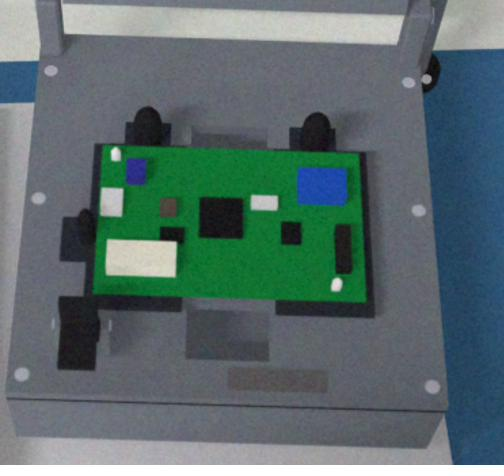

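Emit:
move(
  target={"side":"right","x":0.345,"y":-0.02,"z":1.03,"quat_wxyz":[1,0,0,0]},
  cameras=[],
)

Emit:
move(
  target={"side":"right","x":0.345,"y":-0.02,"z":0.98,"quat_wxyz":[1,0,0,0]},
  cameras=["head_camera","right_wrist_camera"],
)

Emit:
zoom_image(
  camera="right_wrist_camera",
  region=[100, 0, 600, 364],
)

Scene clock: 967.87 s.
Joint torques (N m): left_arm=[-13.94 9.12 10.41 1.16 0.24 -0.14 0.48] | right_arm=[-23.19 -8.56 -9.46 1.03 -0.03 0.14 0.2]
External joint torques (N m): left_arm=[0.97 -0.77 0.29 -0.08 0.23 -0.07 0.48] | right_arm=[1.21 -0.76 0.2 0.53 -0.27 0.15 0.2]
Motor temperatures (°C): left_arm=[29 32 30 33 38 35 41] | right_arm=[36 34 29 32 45 36 36]
Wrist force (N): left_arm=[-0.9 1.6 -8.8] | right_arm=[2.2 10.4 -13.1]
Wrist torque (N m): left_arm=[-0.23 -0.30 -0.22] | right_arm=[0.00 0.85 0.51]
Wrist force, peak (N): left_arm=[-1.2 1.7 -9.6] | right_arm=[2.8 10.4 -14.7]
move: done
base_odometry: x=+1.542 y=+1.541 heading=+1.339
lidar_m: 0.83 0.41 0.32 0.55 3.45 4.39 4.12 1.90 1.33 1.25 0.83 0.90
base_status: not commanded
joint_positions: torso_squat_rad=+0.350 torso_shift_rad=+0.000 torso_pitch_rad=+0.400 torso_yaw_rad=+0.000 left_shoulder_pitch_rad=-1.574 left_shoulder_roll_rad=+1.536 left_shoulder_yaw_rad=-1.262 left_elbow_rad=-1.748 left_forearm_roll_rad=+1.683 left_wrist_pitch_rad=+1.353 left_hand_roll_rad=+0.646 left_gripper_m=+0.000 right_shoulder_pitch_rad=-1.893 right_shoulder_roll_rad=-0.626 right_shoulder_yaw_rad=+1.365 right_elbow_rad=-1.253 right_forearm_roll_rad=-1.605 right_wrist_pitch_rad=+1.445 right_hand_roll_rad=-1.099 right_gripper_m=+0.099 head_pan_rad=+0.000 head_tilt_rad=+0.700
joint_status: all done
wheel_motors_off: 0
motor_effort: left_wheel=-4(6) right_wheel=+3(5)
chest: x=-0.1076 y=-0.0007 z=+1.2231 quat_wxyz=(+0.980, +0.000, +0.199, +0.000) (m; base frame)
left_hand: x=+0.3000 y=+0.3200 z=+1.0501 quat_wxyz=(+1.000, +0.001, -0.002, +0.000) (m; base frame)
right_hand: x=+0.3447 y=-0.0200 z=+1.0301 quat_wxyz=(+1.000, +0.001, -0.001, +0.000) (m; base frame)
right_hand_status: reached (checked arc, planned for 0.7 s): 0 mm and 0.1 deg off.
pictures: none
No camera images: "cameras" was empty.

Scene clock: 968.63 s.
Joint torques (N m): left_arm=[-13.99 9.08 10.33 1.31 0.22 -0.16 0.4] | right_arm=[-23.39 -6.57 -8.99 0.79 0.06 0.08 0.29]
External joint torques (N m): left_arm=[0.91 -0.81 0.21 0.07 0.2 -0.08 0.4] | right_arm=[1.02 0.93 0.32 0.64 -0.17 0.08 0.29]
Motor temperatures (°C): left_arm=[29 32 30 33 38 35 41] | right_arm=[36 34 29 32 45 36 36]
Wrist force (N): left_arm=[-1.2 1.4 -9.3] | right_arm=[2.4 10.3 -13.2]
Wrist torque (N m): left_arm=[-0.19 -0.34 -0.23] | right_arm=[0.01 0.88 0.51]
Wrist force, peak (N): left_arm=[-0.9 1.5 -9.7] | right_arm=[1.8 10.5 -14.7]
move: done
base_odometry: x=+1.542 y=+1.541 heading=+1.339
lidar_m: 0.83 0.42 0.32 0.55 3.45 4.40 4.12 1.90 1.33 1.25 0.82 0.89
base_status: not commanded
joint_positions: torso_squat_rad=+0.350 torso_shift_rad=+0.000 torso_pitch_rad=+0.400 torso_yaw_rad=+0.000 left_shoulder_pitch_rad=-1.574 left_shoulder_roll_rad=+1.536 left_shoulder_yaw_rad=-1.262 left_elbow_rad=-1.748 left_forearm_roll_rad=+1.683 left_wrist_pitch_rad=+1.353 left_hand_roll_rad=+0.646 left_gripper_m=+0.000 right_shoulder_pitch_rad=-1.815 right_shoulder_roll_rad=-0.575 right_shoulder_yaw_rad=+1.408 right_elbow_rad=-1.201 right_forearm_roll_rad=-1.550 right_wrist_pitch_rad=+1.360 right_hand_roll_rad=-1.081 right_gripper_m=+0.099 head_pan_rad=+0.000 head_tilt_rad=+0.700
joint_status: all done
wheel_motors_off: 0
motor_effort: left_wheel=-4(6) right_wheel=+3(5)
chest: x=-0.1076 y=-0.0007 z=+1.2231 quat_wxyz=(+0.980, +0.000, +0.199, +0.000) (m; base frame)
left_hand: x=+0.3000 y=+0.3200 z=+1.0501 quat_wxyz=(+1.000, +0.001, -0.002, +0.000) (m; base frame)
right_hand: x=+0.3448 y=-0.0203 z=+0.9801 quat_wxyz=(+1.000, +0.000, -0.001, +0.000) (m; base frame)
right_hand_status: reached (checked arc, planned for 0.3 s): 0 mm and 0.1 deg off.
pictures: head_camera, right_wrist_camera
camera_calibration:
head_camera: T_world_to_cam=[[0.0366019, -0.998752, 0.0339796, -0.0497166], [-0.871728, -0.0485352, -0.48758, 0.732715], [0.488621, -0.0117746, -0.872417, 1.16386], [0, 0, 0, 1]] pos_world=[0.0718631, -0.000388159, 1.37431]
right_wrist_camera: T_world_to_cam=[[-0.999627, 0.0205608, -0.0179759, 0.365196], [0.0104338, 0.89578, 0.444375, -0.38779], [0.0252391, 0.444022, -0.89566, 0.949861], [0, 0, 0, 1]] pos_world=[0.345132, -0.0818932, 1.02964]

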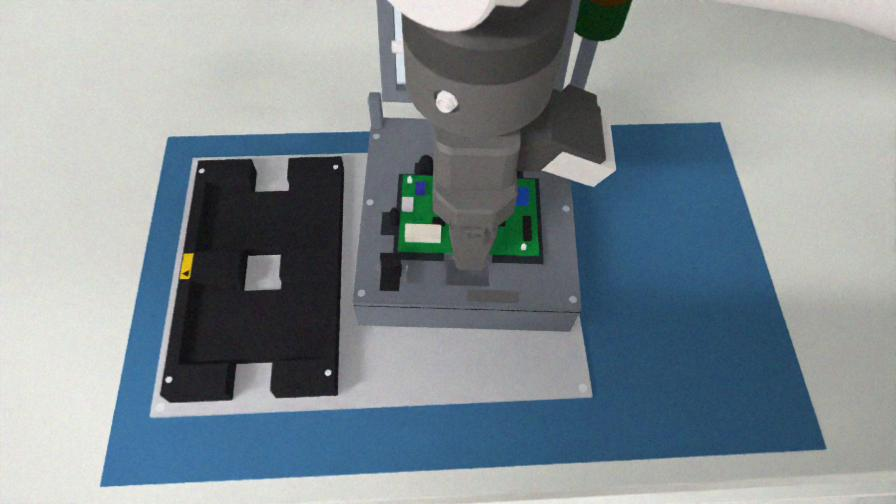

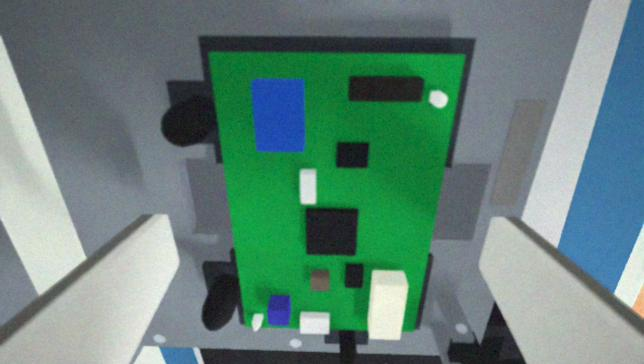

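Scaled by 1.008 from the camera's 644x364 image, which has a finer 1265x715 frame.

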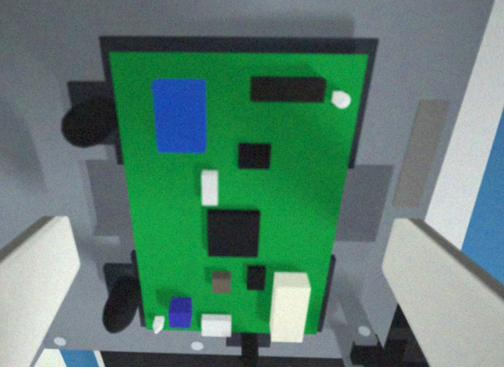

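Emit:
move(
  target={"side":"right","x":0.344,"y":-0.02,"z":0.953,"quat_wxyz":[1,0,0,0]},
  cameras=[],
)

Emit:
move(
  target={"side":"right","x":0.344,"y":-0.02,"z":0.947,"quat_wxyz":[1,0,0,0]},
  cameras=["right_wrist_camera"],
)

Emit:
move(
  joints={"right_gripper_m":0.055},
  cameras=["right_wrist_camera"],
)

Emit:
move(
  target={"side":"right","x":0.344,"y":-0.02,"z":0.957,"quat_wxyz":[1,0,0,0]},
  min_time_s=1,
  cameras=["head_camera"],
)

Scene clock: 983.13 s.
Joint torques (N m): left_arm=[-14.04 9.07 10.4 1.26 0.24 -0.06 0.42] | right_arm=[-20.92 -5.86 -7.41 0.47 0 0.03 0.19]
External joint torques (N m): left_arm=[0.87 -0.82 0.28 0.02 0.22 0.01 0.42] | right_arm=[3.44 1.43 1.59 0.48 -0.23 0.04 0.19]
Motor temperatures (°C): left_arm=[29 32 30 33 38 35 41] | right_arm=[37 34 29 32 45 36 36]
Wrist force (N): left_arm=[-1.1 1.5 -9.2] | right_arm=[3.8 10.7 -10.7]
Wrist torque (N m): left_arm=[-0.20 -0.33 -0.23] | right_arm=[-0.04 0.98 0.52]
Wrist force, peak (N): left_arm=[-1.2 1.7 -9.7] | right_arm=[2.2 10.8 -13.7]
move: done
base_odometry: x=+1.542 y=+1.541 heading=+1.339
lidar_m: 0.83 0.41 0.32 0.54 3.45 4.39 4.11 1.91 1.33 1.26 0.82 0.89
base_status: not commanded
joint_positions: torso_squat_rad=+0.350 torso_shift_rad=+0.000 torso_pitch_rad=+0.400 torso_yaw_rad=+0.000 left_shoulder_pitch_rad=-1.574 left_shoulder_roll_rad=+1.536 left_shoulder_yaw_rad=-1.262 left_elbow_rad=-1.748 left_forearm_roll_rad=+1.683 left_wrist_pitch_rad=+1.353 left_hand_roll_rad=+0.646 left_gripper_m=+0.000 right_shoulder_pitch_rad=-1.773 right_shoulder_roll_rad=-0.541 right_shoulder_yaw_rad=+1.429 right_elbow_rad=-1.158 right_forearm_roll_rad=-1.523 right_wrist_pitch_rad=+1.314 right_hand_roll_rad=-1.067 right_gripper_m=+0.099 head_pan_rad=+0.000 head_tilt_rad=+0.700
joint_status: all done
wheel_motors_off: 0
motor_effort: left_wheel=-5(6) right_wheel=+3(4)
chest: x=-0.1076 y=-0.0007 z=+1.2231 quat_wxyz=(+0.980, +0.000, +0.199, +0.000) (m; base frame)
left_hand: x=+0.3000 y=+0.3200 z=+1.0502 quat_wxyz=(+1.000, +0.001, -0.002, +0.000) (m; base frame)
right_hand: x=+0.3442 y=-0.0199 z=+0.9535 quat_wxyz=(+1.000, +0.000, -0.001, +0.000) (m; base frame)
right_hand_status: reached (checked arc, planned for 0.2 s): 1 mm and 0.1 deg off.
pictures: none
No camera images: "cameras" was empty.

Scene clock: 983.83 s.
Joint torques (N m): left_arm=[-14.15 9.03 10.38 1.37 0.24 -0.1 0.42] | right_arm=[-6.35 -1.55 -0.2 2 0.63 -3.33 0.49]
External joint torques (N m): left_arm=[0.77 -0.83 0.25 0.11 0.22 -0.02 0.42] | right_arm=[18.04 5.72 8.74 2.01 0.39 -3.31 0.49]
Motor temperatures (°C): left_arm=[29 32 30 33 38 35 41] | right_arm=[37 34 29 32 45 36 36]
Wrist force (N): left_arm=[-1.4 1.8 -9.1] | right_arm=[-14.5 1.3 36.9]
Wrist torque (N m): left_arm=[-0.24 -0.38 -0.23] | right_arm=[-0.28 -1.18 -0.15]
Wrist force, peak (N): left_arm=[-0.9 2.0 -9.6] | right_arm=[-27.1 -2.9 56.5]
move: done
base_odometry: x=+1.542 y=+1.541 heading=+1.339
lidar_m: 0.83 0.41 0.31 0.55 3.45 4.39 4.12 1.91 1.33 1.25 0.83 0.90
base_status: not commanded
joint_positions: torso_squat_rad=+0.350 torso_shift_rad=-0.001 torso_pitch_rad=+0.398 torso_yaw_rad=+0.000 left_shoulder_pitch_rad=-1.574 left_shoulder_roll_rad=+1.536 left_shoulder_yaw_rad=-1.262 left_elbow_rad=-1.748 left_forearm_roll_rad=+1.683 left_wrist_pitch_rad=+1.353 left_hand_roll_rad=+0.646 left_gripper_m=+0.000 right_shoulder_pitch_rad=-1.767 right_shoulder_roll_rad=-0.534 right_shoulder_yaw_rad=+1.432 right_elbow_rad=-1.147 right_forearm_roll_rad=-1.517 right_wrist_pitch_rad=+1.304 right_hand_roll_rad=-1.062 right_gripper_m=+0.099 head_pan_rad=+0.000 head_tilt_rad=+0.700
joint_status: all done
wheel_motors_off: 0
motor_effort: left_wheel=-2(6) right_wheel=+12(13)
chest: x=-0.1088 y=-0.0008 z=+1.2233 quat_wxyz=(+0.980, +0.000, +0.198, +0.000) (m; base frame)
left_hand: x=+0.2992 y=+0.3198 z=+1.0512 quat_wxyz=(+1.000, +0.001, -0.003, +0.000) (m; base frame)
right_hand: x=+0.3447 y=-0.0195 z=+0.9507 quat_wxyz=(+1.000, +0.001, -0.003, +0.000) (m; base frame)
right_hand_status: reached (checked arc, planned for 0.1 s): 4 mm and 0.4 deg off.
pictures: right_wrist_camera
camera_calibration:
right_wrist_camera: T_world_to_cam=[[-0.999523, 0.0203566, -0.0232153, 0.369501], [0.00787605, 0.895106, 0.445784, -0.375853], [0.0298548, 0.445389, -0.894839, 0.920817], [0, 0, 0, 1]] pos_world=[0.344794, -0.0812154, 1.00011]

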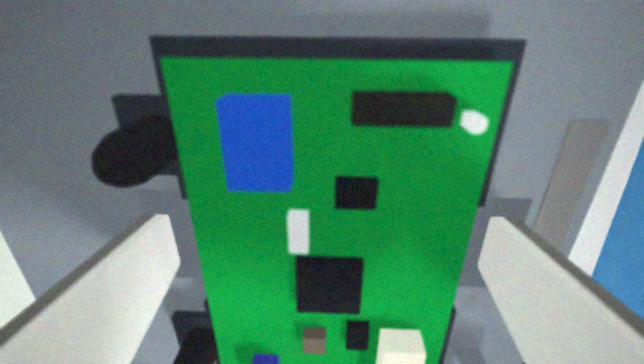

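Scene clock: 984.83 s.
Joint torques (N m): left_arm=[-13.91 9.11 10.3 1.37 0.21 -0.13 0.46] | right_arm=[-20.96 -5.17 -7.37 0.78 0.26 -0.31 0.26]
External joint torques (N m): left_arm=[0.99 -0.78 0.18 0.12 0.2 -0.05 0.46] | right_arm=[3.39 2.06 1.55 0.81 0.03 -0.3 0.26]
Motor temperatures (°C): left_arm=[29 32 30 33 38 35 41] | right_arm=[37 34 29 32 45 36 36]
Wrist force (N): left_arm=[-1.2 1.8 -9.1] | right_arm=[0.6 10.2 -11.5]
Wrist torque (N m): left_arm=[-0.22 -0.34 -0.22] | right_arm=[-0.02 0.93 0.48]
Wrist force, peak (N): left_arm=[-1.2 2.3 -9.5] | right_arm=[-13.2 3.2 30.1]
move: off_target
base_odometry: x=+1.542 y=+1.541 heading=+1.339
lidar_m: 0.83 0.42 0.32 0.56 3.44 4.38 4.12 1.90 1.33 1.25 0.83 0.89
base_status: not commanded
joint_positions: torso_squat_rad=+0.350 torso_shift_rad=+0.000 torso_pitch_rad=+0.400 torso_yaw_rad=+0.000 left_shoulder_pitch_rad=-1.574 left_shoulder_roll_rad=+1.536 left_shoulder_yaw_rad=-1.262 left_elbow_rad=-1.748 left_forearm_roll_rad=+1.683 left_wrist_pitch_rad=+1.353 left_hand_roll_rad=+0.646 left_gripper_m=+0.000 right_shoulder_pitch_rad=-1.764 right_shoulder_roll_rad=-0.533 right_shoulder_yaw_rad=+1.434 right_elbow_rad=-1.146 right_forearm_roll_rad=-1.517 right_wrist_pitch_rad=+1.304 right_hand_roll_rad=-1.062 right_gripper_m=+0.070 head_pan_rad=+0.000 head_tilt_rad=+0.700
joint_status: right_gripper_m off_target (ended at +0.070, target +0.055)
wheel_motors_off: 0
motor_effort: left_wheel=-5(6) right_wheel=+3(11)
chest: x=-0.1076 y=-0.0008 z=+1.2231 quat_wxyz=(+0.980, +0.000, +0.199, +0.000) (m; base frame)
left_hand: x=+0.3000 y=+0.3199 z=+1.0502 quat_wxyz=(+1.000, +0.001, -0.002, +0.000) (m; base frame)
right_hand: x=+0.3442 y=-0.0201 z=+0.9475 quat_wxyz=(+1.000, +0.000, +0.000, +0.000) (m; base frame)
pictures: right_wrist_camera
camera_calibration:
right_wrist_camera: T_world_to_cam=[[-0.999631, 0.0205584, -0.0177739, 0.363759], [0.0105208, 0.895769, 0.444396, -0.37348], [0.0250574, 0.444045, -0.895654, 0.920639], [0, 0, 0, 1]] pos_world=[0.344485, -0.0817319, 0.997013]

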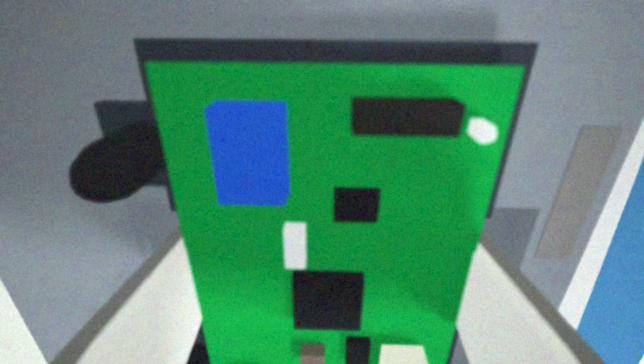

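Scene clock: 986.17 s.
Joint torques (N m): left_arm=[-14.02 9.21 10.16 1.41 0.3 -0.11 0.43] | right_arm=[-23.93 -8.88 -10.12 -0.47 -0.27 0.27 -0.38]
External joint torques (N m): left_arm=[0.89 -0.67 0.04 0.16 0.28 -0.04 0.43] | right_arm=[0.44 -1.57 -1.08 -0.48 -0.5 0.27 -0.38]
Motor temperatures (°C): left_arm=[29 32 30 33 38 35 41] | right_arm=[37 34 29 32 45 36 36]
Wrist force (N): left_arm=[-0.9 1.6 -9.2] | right_arm=[2.3 10.9 -13.2]
Wrist torque (N m): left_arm=[-0.21 -0.30 -0.22] | right_arm=[-0.05 0.86 0.51]
Wrist force, peak (N): left_arm=[-1.0 1.7 -9.6] | right_arm=[4.9 12.2 -15.2]
move: done
base_odometry: x=+1.542 y=+1.541 heading=+1.339
lidar_m: 0.83 0.42 0.32 0.55 3.45 4.39 4.11 1.91 1.34 1.25 0.82 0.90
base_status: not commanded
joint_positions: torso_squat_rad=+0.350 torso_shift_rad=+0.000 torso_pitch_rad=+0.400 torso_yaw_rad=+0.000 left_shoulder_pitch_rad=-1.574 left_shoulder_roll_rad=+1.536 left_shoulder_yaw_rad=-1.262 left_elbow_rad=-1.748 left_forearm_roll_rad=+1.683 left_wrist_pitch_rad=+1.353 left_hand_roll_rad=+0.646 left_gripper_m=+0.000 right_shoulder_pitch_rad=-1.778 right_shoulder_roll_rad=-0.545 right_shoulder_yaw_rad=+1.427 right_elbow_rad=-1.163 right_forearm_roll_rad=-1.527 right_wrist_pitch_rad=+1.320 right_hand_roll_rad=-1.068 right_gripper_m=+0.070 head_pan_rad=+0.000 head_tilt_rad=+0.700
joint_status: all done
wheel_motors_off: 0
motor_effort: left_wheel=-5(6) right_wheel=+4(6)
chest: x=-0.1076 y=-0.0008 z=+1.2231 quat_wxyz=(+0.980, +0.000, +0.199, +0.000) (m; base frame)
left_hand: x=+0.3000 y=+0.3199 z=+1.0502 quat_wxyz=(+1.000, +0.001, -0.002, +0.000) (m; base frame)
right_hand: x=+0.3440 y=-0.0199 z=+0.9567 quat_wxyz=(+1.000, +0.000, +0.000, +0.000) (m; base frame)
right_hand_status: reached (checked arc, planned for 1.0 s): 0 mm and 0.0 deg off.
pictures: head_camera
camera_calibration:
head_camera: T_world_to_cam=[[0.0365538, -0.998754, 0.0339846, -0.0497378], [-0.871659, -0.0484974, -0.487707, 0.732831], [0.488748, -0.0117955, -0.872346, 1.16382], [0, 0, 0, 1]] pos_world=[0.0717805, -0.000407547, 1.37435]

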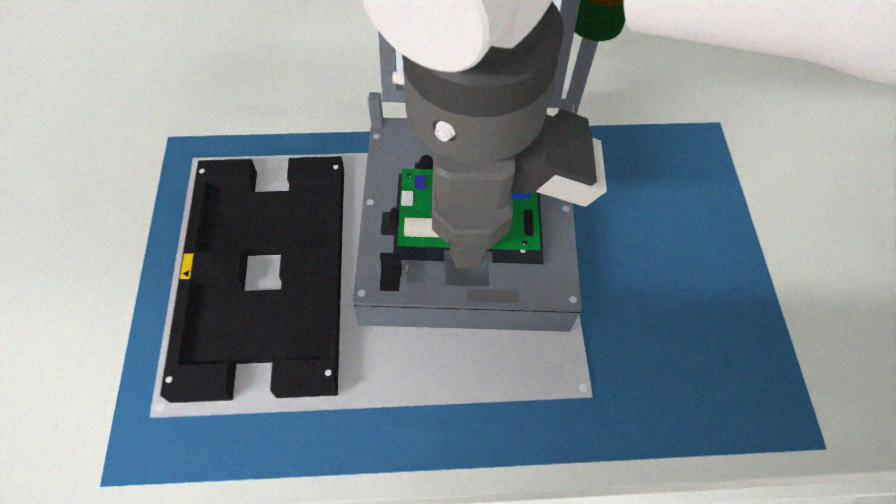

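Emit:
move(
  target={"side":"right","x":0.344,"y":-0.02,"z":1.03,"quat_wxyz":[1,0,0,0]},
  min_time_s=1.5,
  cameras=[],
)

Emit:
move(
  target={"side":"right","x":0.31,"y":-0.12,"z":1.14,"quat_wxyz":[1,0,0,0]},
  cameras=["right_wrist_camera"],
)

Emit:
move(
  base={"x_m_s":-0.35,"for_s":2.8},
  joints={"head_tilt_rad":0.05},
  cameras=["head_camera"],
)

Scene clock: 995.70 s.
Joint torques (N m): left_arm=[-13.99 9.11 10.17 1.43 0.23 -0.1 0.47] | right_arm=[-23.38 -9.37 -10.57 0.12 -0.36 0.23 -0.27]
External joint torques (N m): left_arm=[0.91 -0.78 0.05 0.19 0.21 -0.02 0.47] | right_arm=[1.02 -1.57 -0.92 -0.38 -0.6 0.23 -0.27]
Motor temperatures (°C): left_arm=[29 32 30 33 38 35 41] | right_arm=[37 34 29 32 45 36 36]
Wrist force (N): left_arm=[-1.1 1.7 -9.1] | right_arm=[2.4 10.7 -13.5]
Wrist torque (N m): left_arm=[-0.24 -0.35 -0.21] | right_arm=[-0.03 0.87 0.51]
Wrist force, peak (N): left_arm=[-1.3 1.7 -9.7] | right_arm=[2.5 10.7 -13.8]
move: done
base_odometry: x=+1.542 y=+1.541 heading=+1.339
lidar_m: 0.83 0.42 0.32 0.56 3.45 4.38 4.12 1.90 1.33 1.26 0.83 0.89
base_status: not commanded
joint_positions: torso_squat_rad=+0.350 torso_shift_rad=+0.000 torso_pitch_rad=+0.400 torso_yaw_rad=+0.000 left_shoulder_pitch_rad=-1.574 left_shoulder_roll_rad=+1.536 left_shoulder_yaw_rad=-1.262 left_elbow_rad=-1.748 left_forearm_roll_rad=+1.683 left_wrist_pitch_rad=+1.353 left_hand_roll_rad=+0.646 left_gripper_m=+0.000 right_shoulder_pitch_rad=-1.893 right_shoulder_roll_rad=-0.623 right_shoulder_yaw_rad=+1.365 right_elbow_rad=-1.251 right_forearm_roll_rad=-1.605 right_wrist_pitch_rad=+1.447 right_hand_roll_rad=-1.098 right_gripper_m=+0.070 head_pan_rad=+0.000 head_tilt_rad=+0.700
joint_status: all done
wheel_motors_off: 0
motor_effort: left_wheel=-6(7) right_wheel=+3(7)
chest: x=-0.1076 y=-0.0008 z=+1.2231 quat_wxyz=(+0.980, +0.000, +0.199, +0.000) (m; base frame)
left_hand: x=+0.3000 y=+0.3199 z=+1.0502 quat_wxyz=(+1.000, +0.001, -0.002, +0.000) (m; base frame)
right_hand: x=+0.3441 y=-0.0198 z=+1.0296 quat_wxyz=(+1.000, +0.000, +0.000, +0.000) (m; base frame)
right_hand_status: reached (checked arc, planned for 1.5 s): 0 mm and 0.1 deg off.
pictures: none
No camera images: "cameras" was empty.

Scene clock: 996.97 s.
Joint torques (N m): left_arm=[-14.03 9.22 10.19 1.4 0.25 -0.07 0.44] | right_arm=[-19.19 -5.8 -10.19 1.51 -0.02 -0.21 -0.2]
External joint torques (N m): left_arm=[0.88 -0.67 0.07 0.15 0.24 0 0.44] | right_arm=[1.87 1.21 0.33 -0.22 -0.25 -0.2 -0.2]
Motor temperatures (°C): left_arm=[29 32 30 33 38 35 41] | right_arm=[37 34 29 32 45 36 36]
Wrist force (N): left_arm=[-1.3 1.6 -9.2] | right_arm=[2.1 10.7 -13.5]
Wrist torque (N m): left_arm=[-0.23 -0.36 -0.22] | right_arm=[-0.04 0.84 0.51]
Wrist force, peak (N): left_arm=[-1.3 1.7 -9.6] | right_arm=[2.4 10.4 -15.2]
move: done
base_odometry: x=+1.542 y=+1.541 heading=+1.339
lidar_m: 0.83 0.42 0.32 0.54 3.45 4.39 4.12 1.91 1.34 1.25 0.82 0.89
base_status: not commanded
joint_positions: torso_squat_rad=+0.350 torso_shift_rad=+0.000 torso_pitch_rad=+0.400 torso_yaw_rad=+0.000 left_shoulder_pitch_rad=-1.574 left_shoulder_roll_rad=+1.536 left_shoulder_yaw_rad=-1.262 left_elbow_rad=-1.748 left_forearm_roll_rad=+1.683 left_wrist_pitch_rad=+1.353 left_hand_roll_rad=+0.646 left_gripper_m=+0.000 right_shoulder_pitch_rad=-1.982 right_shoulder_roll_rad=-1.064 right_shoulder_yaw_rad=+1.257 right_elbow_rad=-1.653 right_forearm_roll_rad=-1.774 right_wrist_pitch_rad=+1.615 right_hand_roll_rad=-1.113 right_gripper_m=+0.070 head_pan_rad=+0.000 head_tilt_rad=+0.700
joint_status: all done
wheel_motors_off: 0
motor_effort: left_wheel=-4(6) right_wheel=+3(5)
chest: x=-0.1076 y=-0.0007 z=+1.2231 quat_wxyz=(+0.980, +0.000, +0.199, +0.000) (m; base frame)
left_hand: x=+0.3000 y=+0.3199 z=+1.0501 quat_wxyz=(+1.000, +0.001, -0.002, +0.000) (m; base frame)
right_hand: x=+0.3101 y=-0.1200 z=+1.1401 quat_wxyz=(+1.000, +0.000, +0.000, +0.000) (m; base frame)
right_hand_status: reached (checked arc, planned for 0.8 s): 0 mm and 0.0 deg off.
pictures: right_wrist_camera
camera_calibration:
right_wrist_camera: T_world_to_cam=[[-0.999642, 0.0204405, -0.017281, 0.334636], [0.0106428, 0.895924, 0.444079, -0.368839], [0.0245597, 0.443736, -0.895821, 1.1387], [0, 0, 0, 1]] pos_world=[0.310475, -0.181672, 1.18965]

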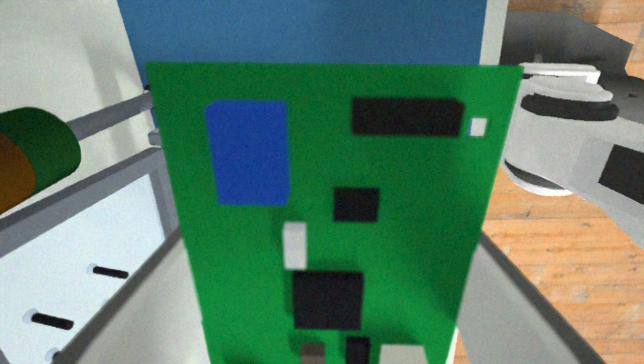

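Scene clock: 1001.23 s.
Joint torques (N m): left_arm=[-13.89 9.19 10.38 1.39 0.26 -0.06 0.48] | right_arm=[-19.12 -5.88 -10.43 1.8 -0.02 -0.13 -0.26]
External joint torques (N m): left_arm=[1.01 -0.7 0.26 0.14 0.25 0.01 0.48] | right_arm=[1.93 1.14 0.09 0.07 -0.26 -0.13 -0.26]
Motor temperatures (°C): left_arm=[29 32 30 33 38 35 41] | right_arm=[37 34 29 32 45 36 36]
Wrist force (N): left_arm=[-1.1 1.7 -9.2] | right_arm=[2.1 10.7 -13.3]
Wrist torque (N m): left_arm=[-0.23 -0.33 -0.21] | right_arm=[-0.03 0.85 0.51]
Wrist force, peak (N): left_arm=[-1.4 1.1 -9.6] | right_arm=[2.3 11.0 -13.8]
move: done
base_odometry: x=+1.317 y=+0.587 heading=+1.339
lidar_m: 1.17 1.17 1.67 3.32 3.39 3.37 3.17 2.00 1.40 1.31 1.32 1.44
base_status: done (sent for 2.8 of 2.8 s)
joint_positions: torso_squat_rad=+0.350 torso_shift_rad=+0.000 torso_pitch_rad=+0.400 torso_yaw_rad=+0.000 left_shoulder_pitch_rad=-1.574 left_shoulder_roll_rad=+1.536 left_shoulder_yaw_rad=-1.262 left_elbow_rad=-1.748 left_forearm_roll_rad=+1.683 left_wrist_pitch_rad=+1.353 left_hand_roll_rad=+0.646 left_gripper_m=+0.000 right_shoulder_pitch_rad=-1.982 right_shoulder_roll_rad=-1.064 right_shoulder_yaw_rad=+1.257 right_elbow_rad=-1.653 right_forearm_roll_rad=-1.774 right_wrist_pitch_rad=+1.615 right_hand_roll_rad=-1.113 right_gripper_m=+0.070 head_pan_rad=+0.000 head_tilt_rad=+0.050
joint_status: all done
wheel_motors_off: 0
motor_effort: left_wheel=-3(24) right_wheel=+4(27)
chest: x=-0.1076 y=-0.0007 z=+1.2231 quat_wxyz=(+0.980, +0.000, +0.199, +0.000) (m; base frame)
left_hand: x=+0.3000 y=+0.3199 z=+1.0501 quat_wxyz=(+1.000, +0.001, -0.002, +0.000) (m; base frame)
right_hand: x=+0.3101 y=-0.1200 z=+1.1401 quat_wxyz=(+1.000, +0.000, +0.000, +0.000) (m; base frame)
pictures: head_camera
camera_calibration:
head_camera: T_world_to_cam=[[0.00795179, -0.998762, 0.0491003, -0.0711314], [-0.398884, -0.0481943, -0.915734, 1.33605], [0.916967, -0.0123036, -0.398774, 0.505398], [0, 0, 0, 1]] pos_world=[0.0700611, -0.000435145, 1.4285]

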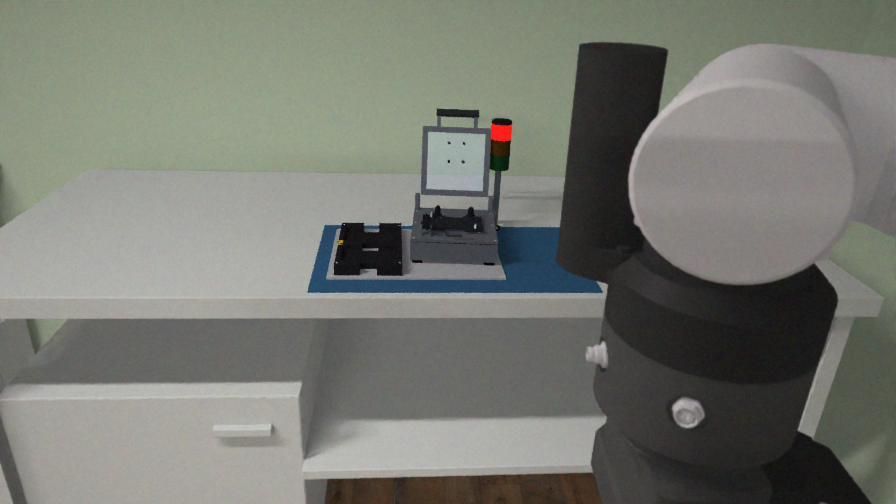

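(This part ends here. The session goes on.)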